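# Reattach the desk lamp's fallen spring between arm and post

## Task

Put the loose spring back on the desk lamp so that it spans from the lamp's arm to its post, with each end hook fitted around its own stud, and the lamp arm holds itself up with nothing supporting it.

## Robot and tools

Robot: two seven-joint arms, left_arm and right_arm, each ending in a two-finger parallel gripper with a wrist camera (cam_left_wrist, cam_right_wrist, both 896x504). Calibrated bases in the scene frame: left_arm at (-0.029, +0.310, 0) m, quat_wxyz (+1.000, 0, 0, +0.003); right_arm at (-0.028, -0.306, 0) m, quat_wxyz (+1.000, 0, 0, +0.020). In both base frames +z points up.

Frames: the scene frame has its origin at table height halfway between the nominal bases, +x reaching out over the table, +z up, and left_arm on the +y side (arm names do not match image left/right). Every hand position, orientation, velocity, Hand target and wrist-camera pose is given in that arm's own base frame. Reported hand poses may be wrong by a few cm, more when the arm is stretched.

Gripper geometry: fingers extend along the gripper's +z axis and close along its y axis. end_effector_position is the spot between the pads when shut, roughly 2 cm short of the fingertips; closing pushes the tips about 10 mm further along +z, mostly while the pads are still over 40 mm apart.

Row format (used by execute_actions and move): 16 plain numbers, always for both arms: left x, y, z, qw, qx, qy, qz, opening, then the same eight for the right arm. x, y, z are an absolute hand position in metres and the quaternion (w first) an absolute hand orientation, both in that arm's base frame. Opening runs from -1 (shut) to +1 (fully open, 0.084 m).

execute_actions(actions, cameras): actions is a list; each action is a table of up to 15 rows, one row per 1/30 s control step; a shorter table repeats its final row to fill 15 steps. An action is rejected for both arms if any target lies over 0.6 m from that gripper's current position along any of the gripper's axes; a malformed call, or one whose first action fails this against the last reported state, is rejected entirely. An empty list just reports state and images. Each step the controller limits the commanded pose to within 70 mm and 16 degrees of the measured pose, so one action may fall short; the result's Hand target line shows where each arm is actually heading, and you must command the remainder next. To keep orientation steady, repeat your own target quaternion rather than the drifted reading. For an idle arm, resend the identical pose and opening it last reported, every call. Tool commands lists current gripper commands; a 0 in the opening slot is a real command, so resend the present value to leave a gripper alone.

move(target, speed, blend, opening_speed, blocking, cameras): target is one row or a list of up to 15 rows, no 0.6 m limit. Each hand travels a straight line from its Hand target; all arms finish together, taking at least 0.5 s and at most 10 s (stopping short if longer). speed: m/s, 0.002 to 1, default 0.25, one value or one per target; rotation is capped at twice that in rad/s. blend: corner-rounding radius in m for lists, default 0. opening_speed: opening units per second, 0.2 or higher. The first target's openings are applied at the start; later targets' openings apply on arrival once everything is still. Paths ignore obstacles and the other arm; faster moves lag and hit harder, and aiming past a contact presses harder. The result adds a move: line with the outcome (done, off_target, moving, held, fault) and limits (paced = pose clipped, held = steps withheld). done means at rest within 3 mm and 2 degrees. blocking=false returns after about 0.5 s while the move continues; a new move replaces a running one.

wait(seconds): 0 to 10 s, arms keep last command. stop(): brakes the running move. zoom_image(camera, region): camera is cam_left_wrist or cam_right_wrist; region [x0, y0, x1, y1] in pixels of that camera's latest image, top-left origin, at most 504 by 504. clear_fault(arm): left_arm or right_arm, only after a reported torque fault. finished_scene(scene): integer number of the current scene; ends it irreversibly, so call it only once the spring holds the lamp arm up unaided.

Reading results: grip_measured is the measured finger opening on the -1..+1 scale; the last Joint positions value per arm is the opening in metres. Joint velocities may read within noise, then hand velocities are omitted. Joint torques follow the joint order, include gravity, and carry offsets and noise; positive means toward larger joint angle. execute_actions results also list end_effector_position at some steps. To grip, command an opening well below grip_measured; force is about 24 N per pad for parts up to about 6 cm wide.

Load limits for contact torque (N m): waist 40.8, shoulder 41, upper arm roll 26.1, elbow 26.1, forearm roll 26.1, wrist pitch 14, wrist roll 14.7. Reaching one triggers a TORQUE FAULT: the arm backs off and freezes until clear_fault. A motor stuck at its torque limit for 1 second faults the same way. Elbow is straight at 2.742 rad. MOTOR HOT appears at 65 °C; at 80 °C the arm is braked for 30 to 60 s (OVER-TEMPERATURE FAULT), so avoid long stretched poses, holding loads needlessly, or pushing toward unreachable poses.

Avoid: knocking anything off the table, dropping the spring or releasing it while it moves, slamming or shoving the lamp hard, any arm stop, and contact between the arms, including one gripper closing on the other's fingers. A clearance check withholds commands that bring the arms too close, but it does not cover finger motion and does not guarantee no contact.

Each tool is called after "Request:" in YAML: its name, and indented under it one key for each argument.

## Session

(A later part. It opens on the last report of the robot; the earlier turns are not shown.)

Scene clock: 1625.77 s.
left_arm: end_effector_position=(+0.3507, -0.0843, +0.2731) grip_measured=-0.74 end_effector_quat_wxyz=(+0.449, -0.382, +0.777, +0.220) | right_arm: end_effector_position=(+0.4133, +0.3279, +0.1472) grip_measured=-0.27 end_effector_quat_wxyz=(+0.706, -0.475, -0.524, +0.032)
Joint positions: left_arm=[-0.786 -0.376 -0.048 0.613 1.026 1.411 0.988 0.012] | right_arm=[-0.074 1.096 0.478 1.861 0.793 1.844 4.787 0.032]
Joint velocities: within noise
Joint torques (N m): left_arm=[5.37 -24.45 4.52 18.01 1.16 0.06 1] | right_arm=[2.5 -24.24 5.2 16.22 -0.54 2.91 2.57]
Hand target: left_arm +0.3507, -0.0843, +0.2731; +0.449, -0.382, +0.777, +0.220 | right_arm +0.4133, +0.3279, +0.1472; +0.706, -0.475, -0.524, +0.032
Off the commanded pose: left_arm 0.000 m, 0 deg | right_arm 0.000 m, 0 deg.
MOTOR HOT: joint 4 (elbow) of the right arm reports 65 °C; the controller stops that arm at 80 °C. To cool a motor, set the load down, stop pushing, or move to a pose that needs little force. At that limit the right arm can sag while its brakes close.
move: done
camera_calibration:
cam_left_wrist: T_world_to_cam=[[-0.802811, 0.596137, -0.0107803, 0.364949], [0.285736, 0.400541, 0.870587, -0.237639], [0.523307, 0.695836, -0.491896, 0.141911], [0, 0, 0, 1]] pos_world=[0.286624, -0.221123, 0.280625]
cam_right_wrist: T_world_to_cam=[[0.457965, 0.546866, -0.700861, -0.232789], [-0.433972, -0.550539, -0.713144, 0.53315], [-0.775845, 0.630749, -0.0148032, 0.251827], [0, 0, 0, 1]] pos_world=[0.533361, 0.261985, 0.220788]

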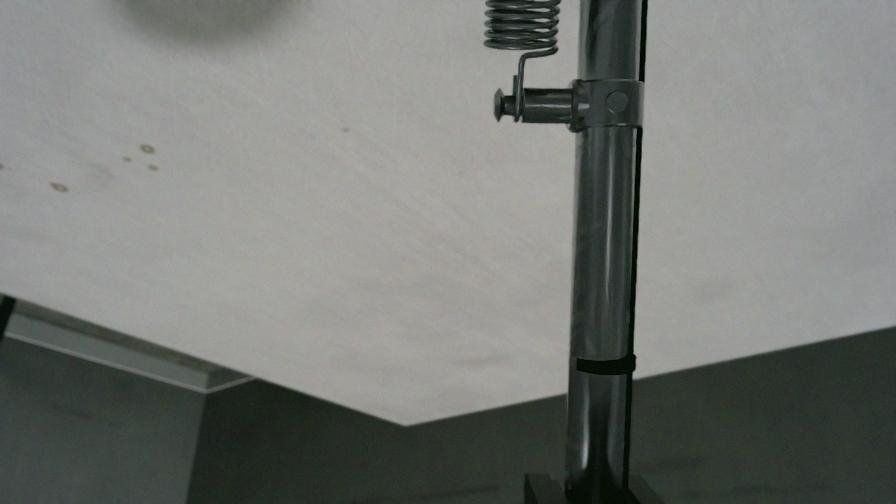

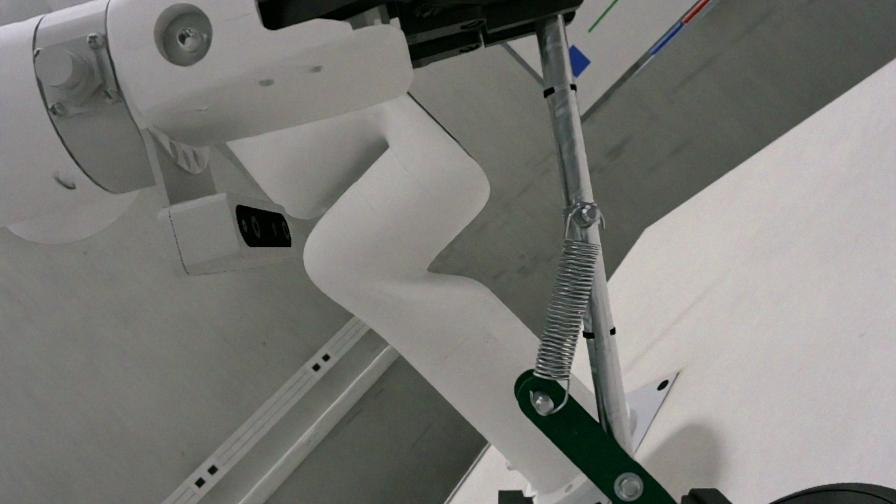

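Request:
move:
  target: [0.3496,-0.0857,0.2707,0.4489,-0.3817,0.7774,0.2204,-0.85,0.4133,0.3279,0.1472,0.7064,-0.4752,-0.5236,0.0318,-0.25]
  speed: 0.015

Request:
zoom_image:
  camera: "cam_right_wrist"
  region: [460, 180, 700, 450]

Scene clock: 1638.37 s.
left_arm: end_effector_position=(+0.3496, -0.0855, +0.2708) grip_measured=-0.74 end_effector_quat_wxyz=(+0.449, -0.382, +0.777, +0.221) | right_arm: end_effector_position=(+0.4133, +0.3279, +0.1472) grip_measured=-0.27 end_effector_quat_wxyz=(+0.706, -0.475, -0.524, +0.032)
Joint positions: left_arm=[-0.787 -0.371 -0.051 0.611 1.024 1.411 0.98 0.012] | right_arm=[-0.074 1.096 0.478 1.861 0.793 1.844 4.787 0.032]
Joint velocities: within noise
Joint torques (N m): left_arm=[-7.95 1.71 -7.31 5.72 -5.72 -4.21 -0.97] | right_arm=[2.61 -24.55 5.44 15.52 -0.07 2.91 2.41]
Hand target: left_arm +0.3496, -0.0857, +0.2707; +0.449, -0.382, +0.777, +0.220 | right_arm +0.4133, +0.3279, +0.1472; +0.706, -0.475, -0.524, +0.032
Off the commanded pose: left_arm 0.000 m, 0 deg | right_arm 0.000 m, 0 deg.
MOTOR HOT: still on. Joint 4 (elbow) of the right arm reports 65 °C.
move: done
camera_calibration:
cam_left_wrist: T_world_to_cam=[[-0.803075, 0.595781, -0.0107126, 0.364876], [0.285545, 0.400551, 0.870645, -0.234876], [0.523005, 0.696135, -0.491794, 0.142381], [0, 0, 0, 1]] pos_world=[0.285625, -0.222423, 0.278425]
cam_right_wrist: T_world_to_cam=[[0.457965, 0.546866, -0.700861, -0.232789], [-0.433972, -0.550539, -0.713144, 0.53315], [-0.775845, 0.630749, -0.0148032, 0.251827], [0, 0, 0, 1]] pos_world=[0.533361, 0.261985, 0.220788]

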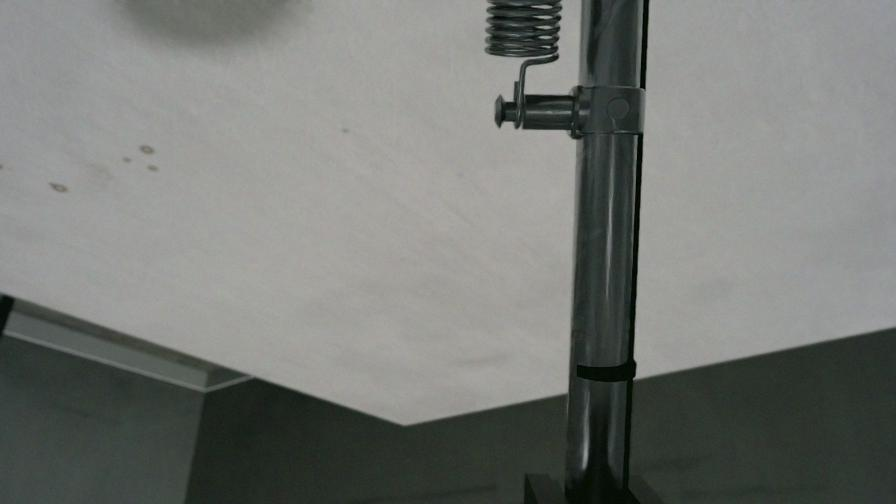

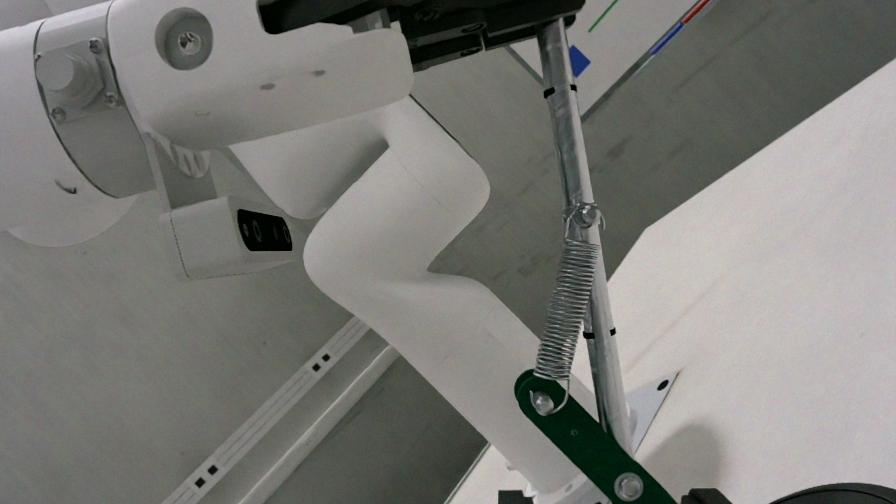

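Scaled by 1.867 from the camera's 896x504 image, which has a finer 1280x720 frame.

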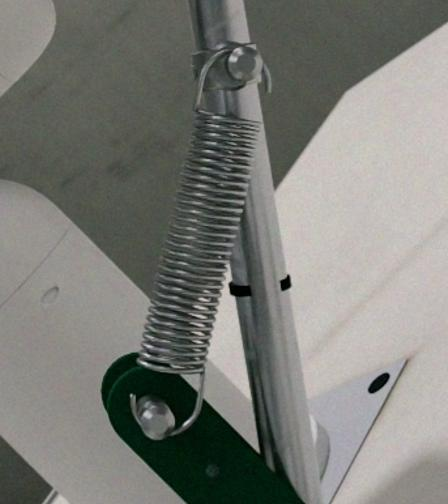

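Request:
move:
  target: [0.3527,-0.0815,0.2671,0.4386,-0.3845,0.7832,0.2153,-0.85,0.4133,0.3279,0.1472,0.7064,-0.4752,-0.5236,0.0318,-0.25]
  speed: 0.015
  cameras: []

Request:
move:
  target: [0.3527,-0.0815,0.2671,0.4386,-0.3845,0.7832,0.2153,-0.73,0.4133,0.3279,0.1472,0.7064,-0.4752,-0.5236,0.0318,-0.25]
  opening_speed: 0.2

Request:
zoom_image:
  camera: "cam_right_wrist"
  region: [460, 180, 700, 450]

Scene clock: 1647.10 s.
left_arm: end_effector_position=(+0.3527, -0.0815, +0.2671) grip_measured=-0.74 end_effector_quat_wxyz=(+0.439, -0.384, +0.783, +0.215) | right_arm: end_effector_position=(+0.4133, +0.3279, +0.1472) grip_measured=-0.27 end_effector_quat_wxyz=(+0.706, -0.475, -0.524, +0.032)
Joint positions: left_arm=[-0.78 -0.38 -0.029 0.605 1.021 1.381 0.997 0.012] | right_arm=[-0.074 1.096 0.478 1.861 0.793 1.844 4.787 0.032]
Joint velocities: within noise
Joint torques (N m): left_arm=[0.19 -11.97 0.33 7.33 -4.82 -3.47 0.91] | right_arm=[1.93 -24.91 5.35 14.95 0.34 2.95 2.27]
Hand target: left_arm +0.3527, -0.0815, +0.2671; +0.439, -0.385, +0.783, +0.215 | right_arm +0.4133, +0.3279, +0.1472; +0.706, -0.475, -0.524, +0.032
Off the commanded pose: left_arm 0.000 m, 0 deg | right_arm 0.000 m, 0 deg.
MOTOR HOT: still on. Joint 4 (elbow) of the right arm reports 65 °C.
move: done
No camera images: "cameras" was empty.

Scene clock: 1647.90 s.
left_arm: end_effector_position=(+0.3527, -0.0815, +0.2671) grip_measured=-0.74 end_effector_quat_wxyz=(+0.439, -0.385, +0.783, +0.215) | right_arm: end_effector_position=(+0.4133, +0.3279, +0.1472) grip_measured=-0.27 end_effector_quat_wxyz=(+0.706, -0.475, -0.524, +0.032)
Joint positions: left_arm=[-0.78 -0.38 -0.029 0.605 1.021 1.381 0.997 0.012] | right_arm=[-0.074 1.096 0.478 1.861 0.793 1.844 4.787 0.032]
Joint velocities: within noise
Joint torques (N m): left_arm=[0.67 -11.9 0.38 7.95 -4.27 -3 1.11] | right_arm=[1.94 -24.98 5.6 14.84 0.37 2.92 2.28]
Hand target: left_arm +0.3527, -0.0815, +0.2671; +0.439, -0.385, +0.783, +0.215 | right_arm +0.4133, +0.3279, +0.1472; +0.706, -0.475, -0.524, +0.032
Off the commanded pose: left_arm 0.000 m, 0 deg | right_arm 0.000 m, 0 deg.
MOTOR HOT: still on. Joint 4 (elbow) of the right arm reports 65 °C.
move: done
camera_calibration:
cam_left_wrist: T_world_to_cam=[[-0.80291, 0.596011, -0.0103281, 0.36478], [0.299767, 0.418683, 0.85723, -0.234058], [0.515243, 0.685183, -0.51483, 0.14404], [0, 0, 0, 1]] pos_world=[0.288833, -0.218111, 0.278565]
cam_right_wrist: T_world_to_cam=[[0.457965, 0.546866, -0.700861, -0.232789], [-0.433972, -0.550539, -0.713144, 0.53315], [-0.775845, 0.630749, -0.0148032, 0.251827], [0, 0, 0, 1]] pos_world=[0.533361, 0.261985, 0.220788]

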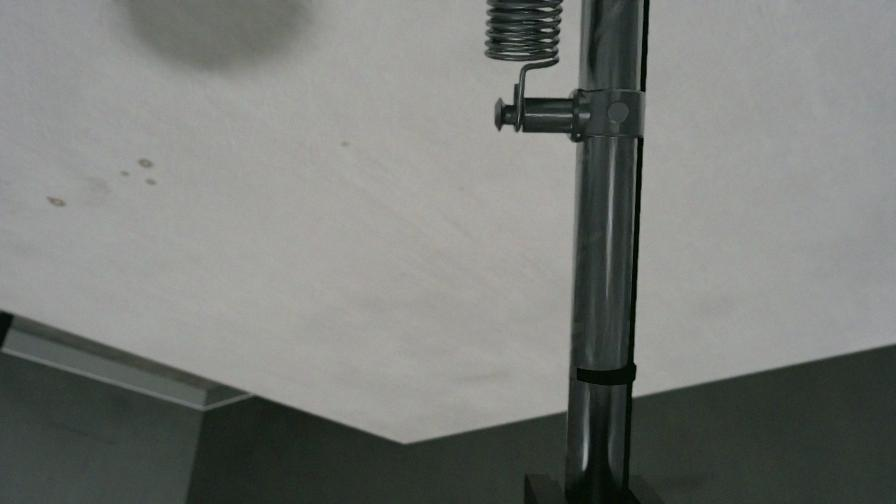

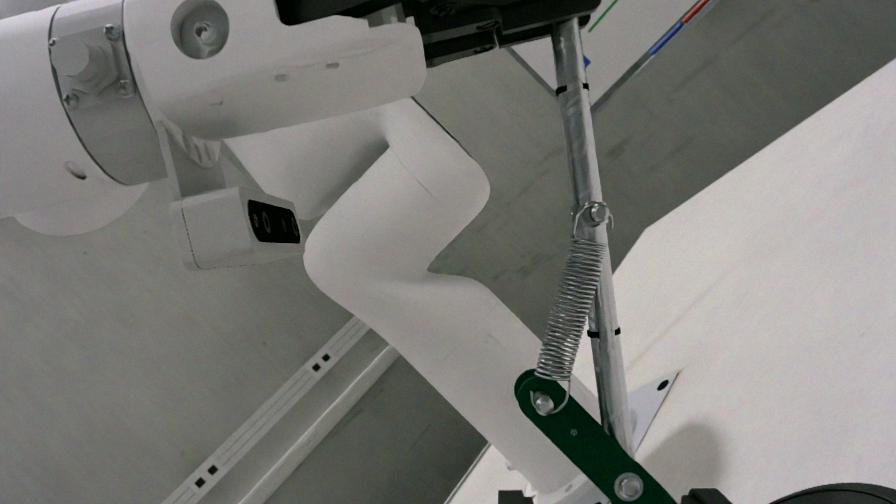

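Scaled by 1.867 from the camera's 896x504 image, which has a finer 1280x720 frame.

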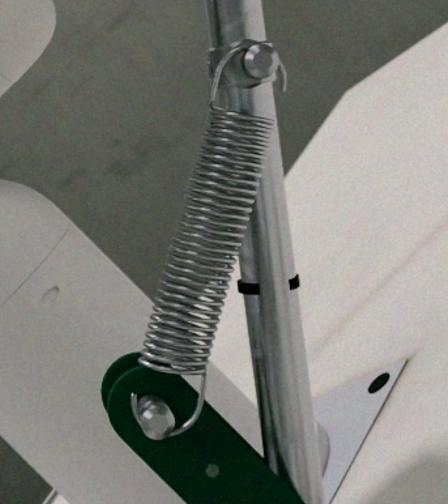

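Request:
move:
  target: [0.3527,-0.0815,0.2671,0.4386,-0.3845,0.7832,0.2153,-0.68,0.4133,0.3279,0.1472,0.7064,-0.4752,-0.5236,0.0318,-0.25]
  opening_speed: 0.2

Request:
zoom_image:
  camera: "cam_right_wrist"
  region: [460, 180, 700, 450]

Scene clock: 1651.67 s.
left_arm: end_effector_position=(+0.3527, -0.0815, +0.2670) grip_measured=-0.70 end_effector_quat_wxyz=(+0.439, -0.384, +0.783, +0.215) | right_arm: end_effector_position=(+0.4133, +0.3279, +0.1472) grip_measured=-0.27 end_effector_quat_wxyz=(+0.706, -0.475, -0.524, +0.032)
Joint positions: left_arm=[-0.78 -0.38 -0.029 0.605 1.021 1.381 0.997 0.013] | right_arm=[-0.074 1.096 0.478 1.861 0.793 1.844 4.787 0.032]
Joint velocities: within noise
Joint torques (N m): left_arm=[1.34 -11.16 -3.67 19.09 1.26 0.27 0.94] | right_arm=[1.77 -25.12 5.72 14.02 0.71 2.81 2.2]
Hand target: left_arm +0.3527, -0.0815, +0.2671; +0.439, -0.385, +0.783, +0.215 | right_arm +0.4133, +0.3279, +0.1472; +0.706, -0.475, -0.524, +0.032
Off the commanded pose: left_arm 0.000 m, 0 deg | right_arm 0.000 m, 0 deg.
MOTOR HOT: still on. Joint 4 (elbow) of the right arm reports 65 °C.
move: done
camera_calibration:
cam_left_wrist: T_world_to_cam=[[-0.802856, 0.596085, -0.0102899, 0.364689], [0.299897, 0.418723, 0.857165, -0.233953], [0.515252, 0.685094, -0.514938, 0.144049], [0, 0, 0, 1]] pos_world=[0.288733, -0.218111, 0.278465]
cam_right_wrist: T_world_to_cam=[[0.457965, 0.546866, -0.700861, -0.232789], [-0.433972, -0.550539, -0.713144, 0.53315], [-0.775845, 0.630749, -0.0148032, 0.251827], [0, 0, 0, 1]] pos_world=[0.533361, 0.261985, 0.220788]

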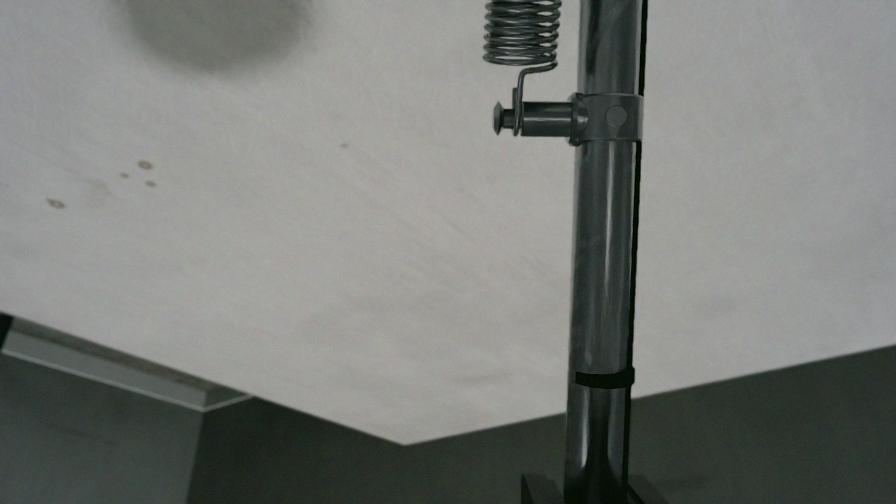

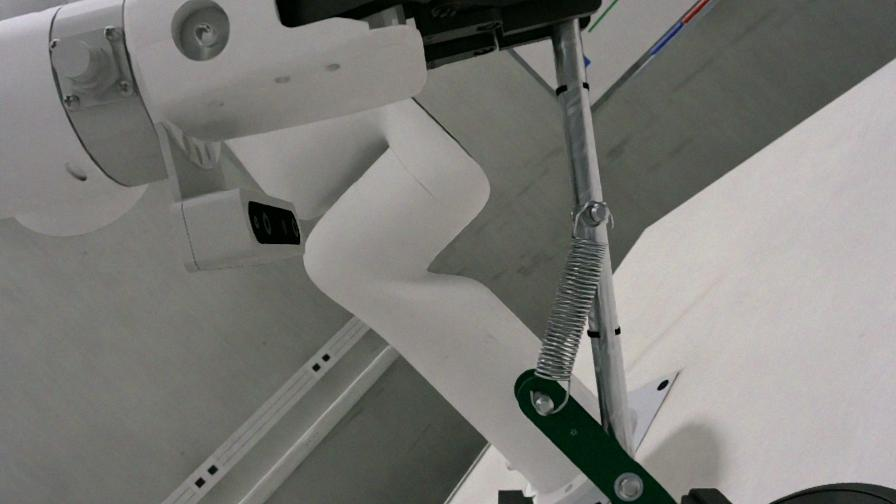

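Scaled by 1.867 from the camera's 896x504 image, which has a finer 1280x720 frame.

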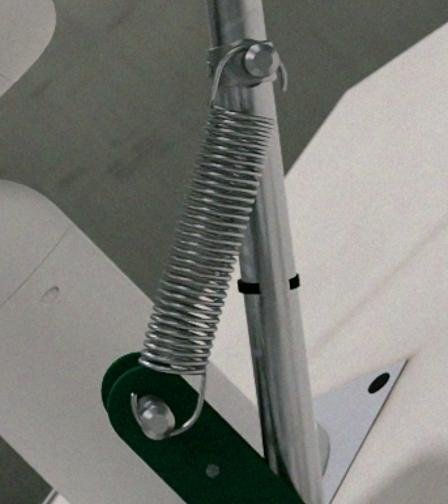

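Request:
move:
  target: [0.3527,-0.0815,0.2671,0.4386,-0.3845,0.7832,0.2153,-0.2,0.4133,0.3279,0.1472,0.7064,-0.4752,-0.5236,0.0318,-0.25]
  opening_speed: 0.25

Request:
zoom_image:
  camera: "cam_right_wrist"
  region: [460, 0, 700, 200]

Scene clock: 1657.60 s.
left_arm: end_effector_position=(+0.3527, -0.0815, +0.2671) grip_measured=-0.21 end_effector_quat_wxyz=(+0.439, -0.385, +0.783, +0.215) | right_arm: end_effector_position=(+0.4133, +0.3279, +0.1472) grip_measured=-0.27 end_effector_quat_wxyz=(+0.706, -0.475, -0.524, +0.032)
Joint positions: left_arm=[-0.78 -0.38 -0.029 0.605 1.021 1.381 0.997 0.035] | right_arm=[-0.074 1.096 0.478 1.861 0.793 1.844 4.787 0.032]
Joint velocities: within noise
Joint torques (N m): left_arm=[1.9 -11.62 -3.49 18.15 2.1 0.82 0.91] | right_arm=[1.65 -25.5 5.9 13.5 1.33 2.83 2.01]
Hand target: left_arm +0.3527, -0.0815, +0.2671; +0.439, -0.385, +0.783, +0.215 | right_arm +0.4133, +0.3279, +0.1472; +0.706, -0.475, -0.524, +0.032
Off the commanded pose: left_arm 0.000 m, 0 deg | right_arm 0.000 m, 0 deg.
MOTOR HOT: still on. Joint 4 (elbow) of the right arm reports 65 °C.
move: done
camera_calibration:
cam_left_wrist: T_world_to_cam=[[-0.80291, 0.596011, -0.0103281, 0.36478], [0.299767, 0.418683, 0.85723, -0.234058], [0.515243, 0.685183, -0.51483, 0.14404], [0, 0, 0, 1]] pos_world=[0.288833, -0.218111, 0.278565]
cam_right_wrist: T_world_to_cam=[[0.457965, 0.546866, -0.700861, -0.232789], [-0.433972, -0.550539, -0.713144, 0.53315], [-0.775845, 0.630749, -0.0148032, 0.251827], [0, 0, 0, 1]] pos_world=[0.533361, 0.261985, 0.220788]

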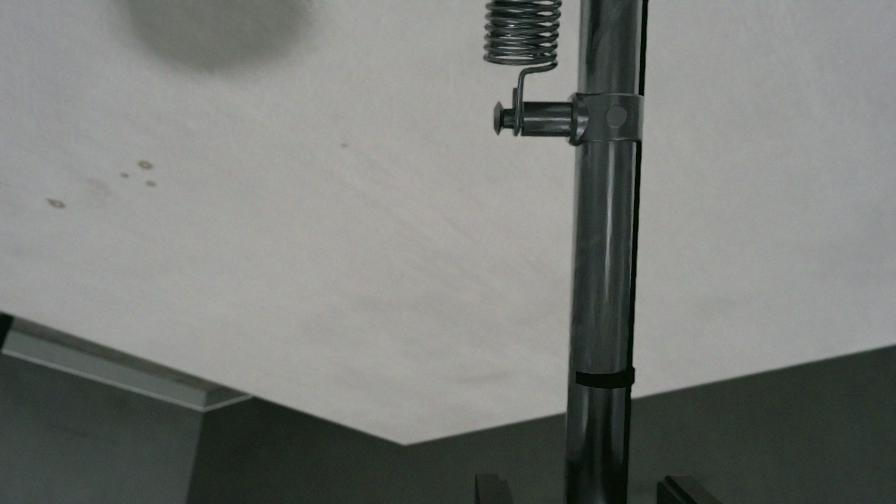

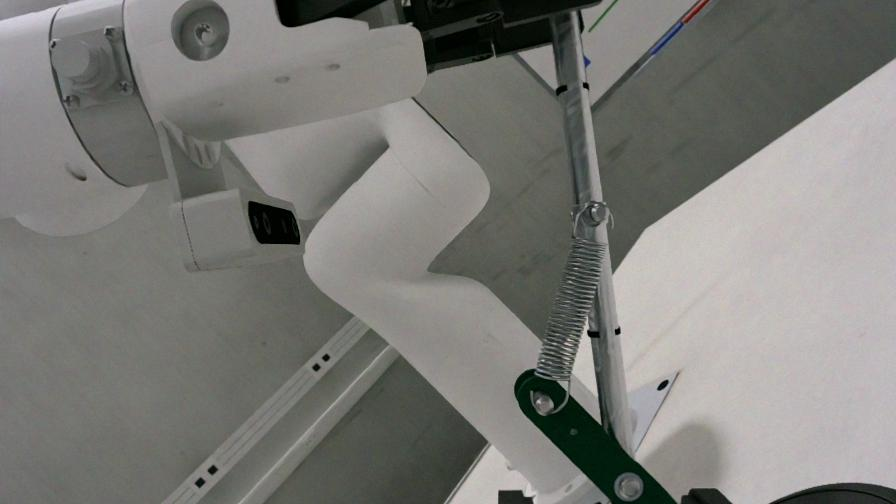

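Scaled by 2.100 from the camera's 896x504 image, which has a finer 1280x720 frame.

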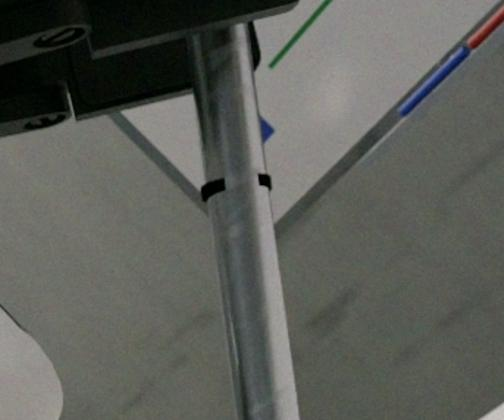

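Both fingers are clear of the rod and it holds by itself. I'll retreat the left gripper straight back.

Request:
move:
  target:
    - [0.3423,-0.0950,0.2776,0.4386,-0.3845,0.7832,0.2153,-0.2,0.4133,0.3279,0.1472,0.7064,-0.4752,-0.5236,0.0318,-0.25]
    - [0.2850,-0.1692,0.3351,0.4386,-0.3845,0.7832,0.2153,-0.2,0.4133,0.3279,0.1472,0.7064,-0.4752,-0.5236,0.0318,-0.25]
  speed: [0.02,0.08]

Request:
wait:
  seconds: 1.5

Request:
zoom_image:
  camera: "cam_right_wrist"
  region: [500, 180, 700, 450]

Scene clock: 1664.27 s.
left_arm: end_effector_position=(+0.2850, -0.1691, +0.3351) grip_measured=-0.21 end_effector_quat_wxyz=(+0.439, -0.385, +0.783, +0.215) | right_arm: end_effector_position=(+0.4133, +0.3279, +0.1472) grip_measured=-0.27 end_effector_quat_wxyz=(+0.706, -0.475, -0.524, +0.032)
Joint positions: left_arm=[-0.901 -0.323 -0.235 0.861 0.814 1.703 1.006 0.035] | right_arm=[-0.074 1.096 0.478 1.861 0.793 1.844 4.787 0.032]
Joint velocities: within noise
Joint torques (N m): left_arm=[-3.87 -9.37 -2.53 19.01 -0.07 1.05 -0.89] | right_arm=[1.17 -25.93 6.31 13.46 1.94 2.65 1.85]
Hand target: left_arm +0.2850, -0.1692, +0.3351; +0.439, -0.385, +0.783, +0.215 | right_arm +0.4133, +0.3279, +0.1472; +0.706, -0.475, -0.524, +0.032
Off the commanded pose: left_arm 0.000 m, 0 deg | right_arm 0.000 m, 0 deg.
MOTOR HOT: still on. Joint 4 (elbow) of the right arm reports 65 °C.
move: done
camera_calibration:
cam_left_wrist: T_world_to_cam=[[-0.80291, 0.596011, -0.0103281, 0.363336], [0.299767, 0.418683, 0.85723, -0.235378], [0.515243, 0.685183, -0.51483, 0.273953], [0, 0, 0, 1]] pos_world=[0.221133, -0.305711, 0.346565]
cam_right_wrist: T_world_to_cam=[[0.457965, 0.546866, -0.700861, -0.232789], [-0.433972, -0.550539, -0.713144, 0.53315], [-0.775845, 0.630749, -0.0148032, 0.251827], [0, 0, 0, 1]] pos_world=[0.533361, 0.261985, 0.220788]

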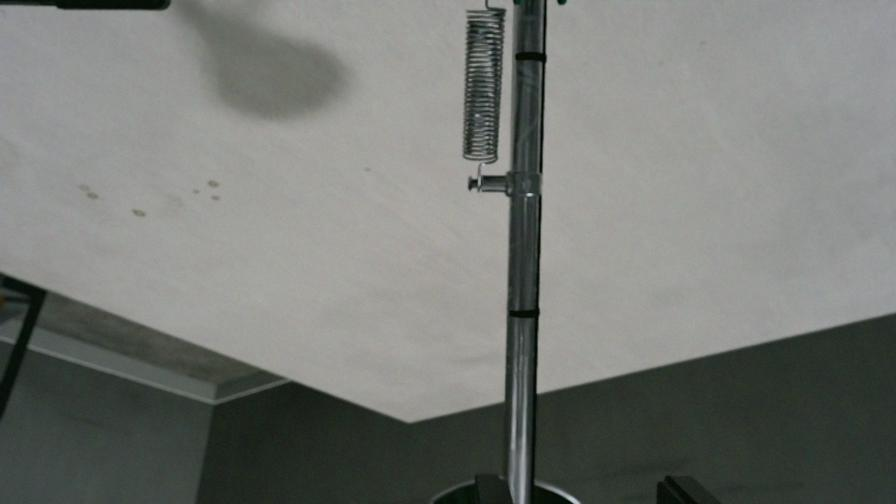

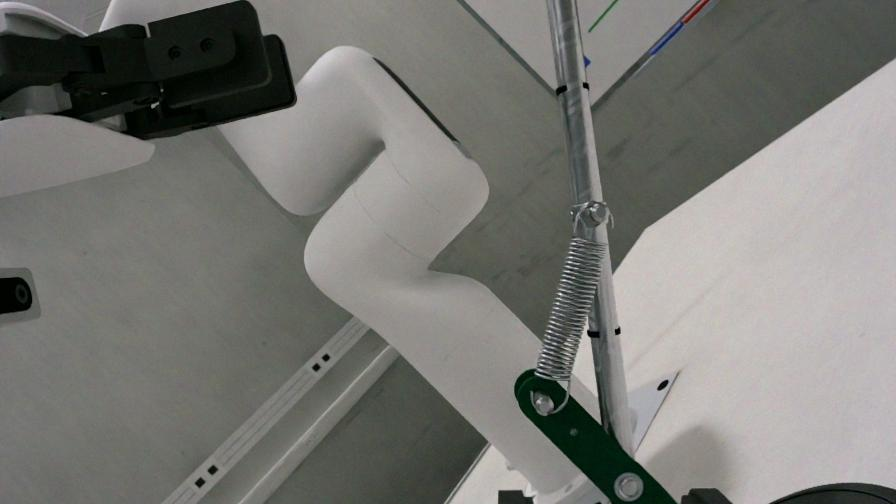

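Scene clock: 1665.77 s.
left_arm: end_effector_position=(+0.2850, -0.1692, +0.3351) grip_measured=-0.21 end_effector_quat_wxyz=(+0.439, -0.385, +0.783, +0.215) | right_arm: end_effector_position=(+0.4133, +0.3279, +0.1472) grip_measured=-0.27 end_effector_quat_wxyz=(+0.706, -0.475, -0.524, +0.032)
Joint positions: left_arm=[-0.901 -0.323 -0.235 0.862 0.814 1.703 1.006 0.035] | right_arm=[-0.074 1.096 0.478 1.861 0.793 1.844 4.787 0.032]
Joint velocities: within noise
Joint torques (N m): left_arm=[-3.52 -10.42 -2.51 19.02 -0.35 0.88 -1.12] | right_arm=[1.28 -26.24 6.19 13.3 2.08 2.65 1.81]
Hand target: left_arm +0.2850, -0.1692, +0.3351; +0.439, -0.385, +0.783, +0.215 | right_arm +0.4133, +0.3279, +0.1472; +0.706, -0.475, -0.524, +0.032
Tool commands: left_gripper/opening=-0.2 right_gripper/opening=-0.25
Off the commanded pose: left_arm 0.000 m, 0 deg | right_arm 0.000 m, 0 deg.
MOTOR HOT: still on. Joint 4 (elbow) of the right arm reports 65 °C.
wait: 1.50 s; at rest by 0.17 s
camera_calibration:
cam_left_wrist: T_world_to_cam=[[-0.80291, 0.596011, -0.0103281, 0.363396], [0.299767, 0.418683, 0.85723, -0.235337], [0.515243, 0.685183, -0.51483, 0.274021], [0, 0, 0, 1]] pos_world=[0.221133, -0.305811, 0.346565]
cam_right_wrist: T_world_to_cam=[[0.457965, 0.546866, -0.700861, -0.232789], [-0.433972, -0.550539, -0.713144, 0.53315], [-0.775845, 0.630749, -0.0148032, 0.251827], [0, 0, 0, 1]] pos_world=[0.533361, 0.261985, 0.220788]

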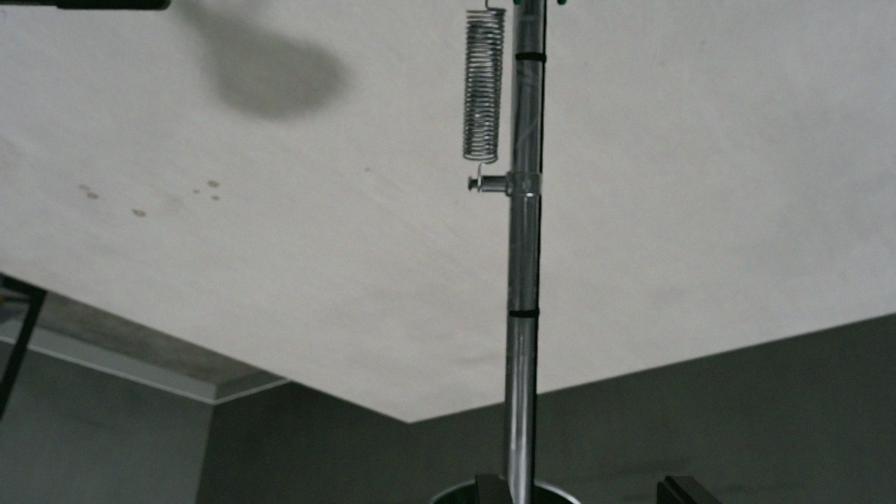

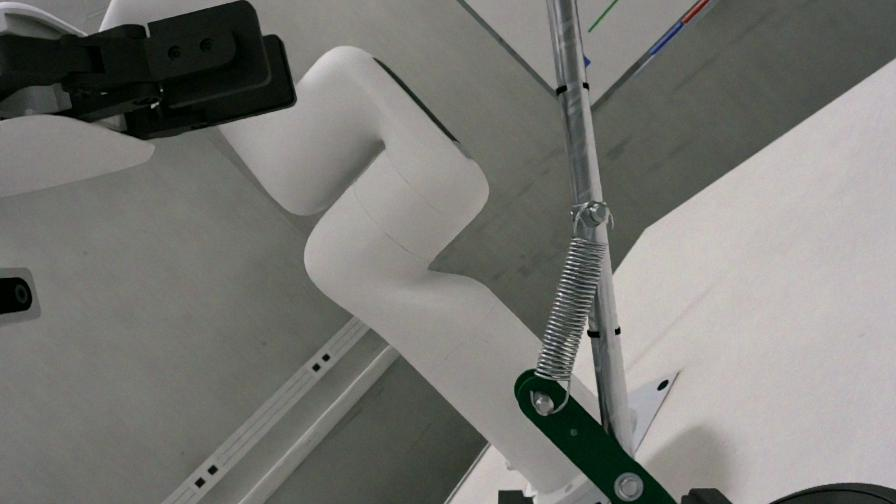

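Scaled by 1.867 from the camera's 896x504 image, which has a finer 1280x720 frame.

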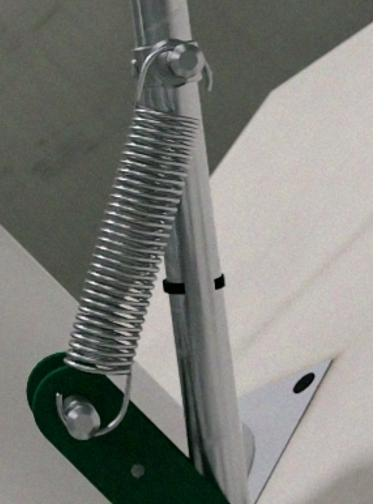

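Request:
finished_scene:
  scene: 2

The scene is finished: the task was done.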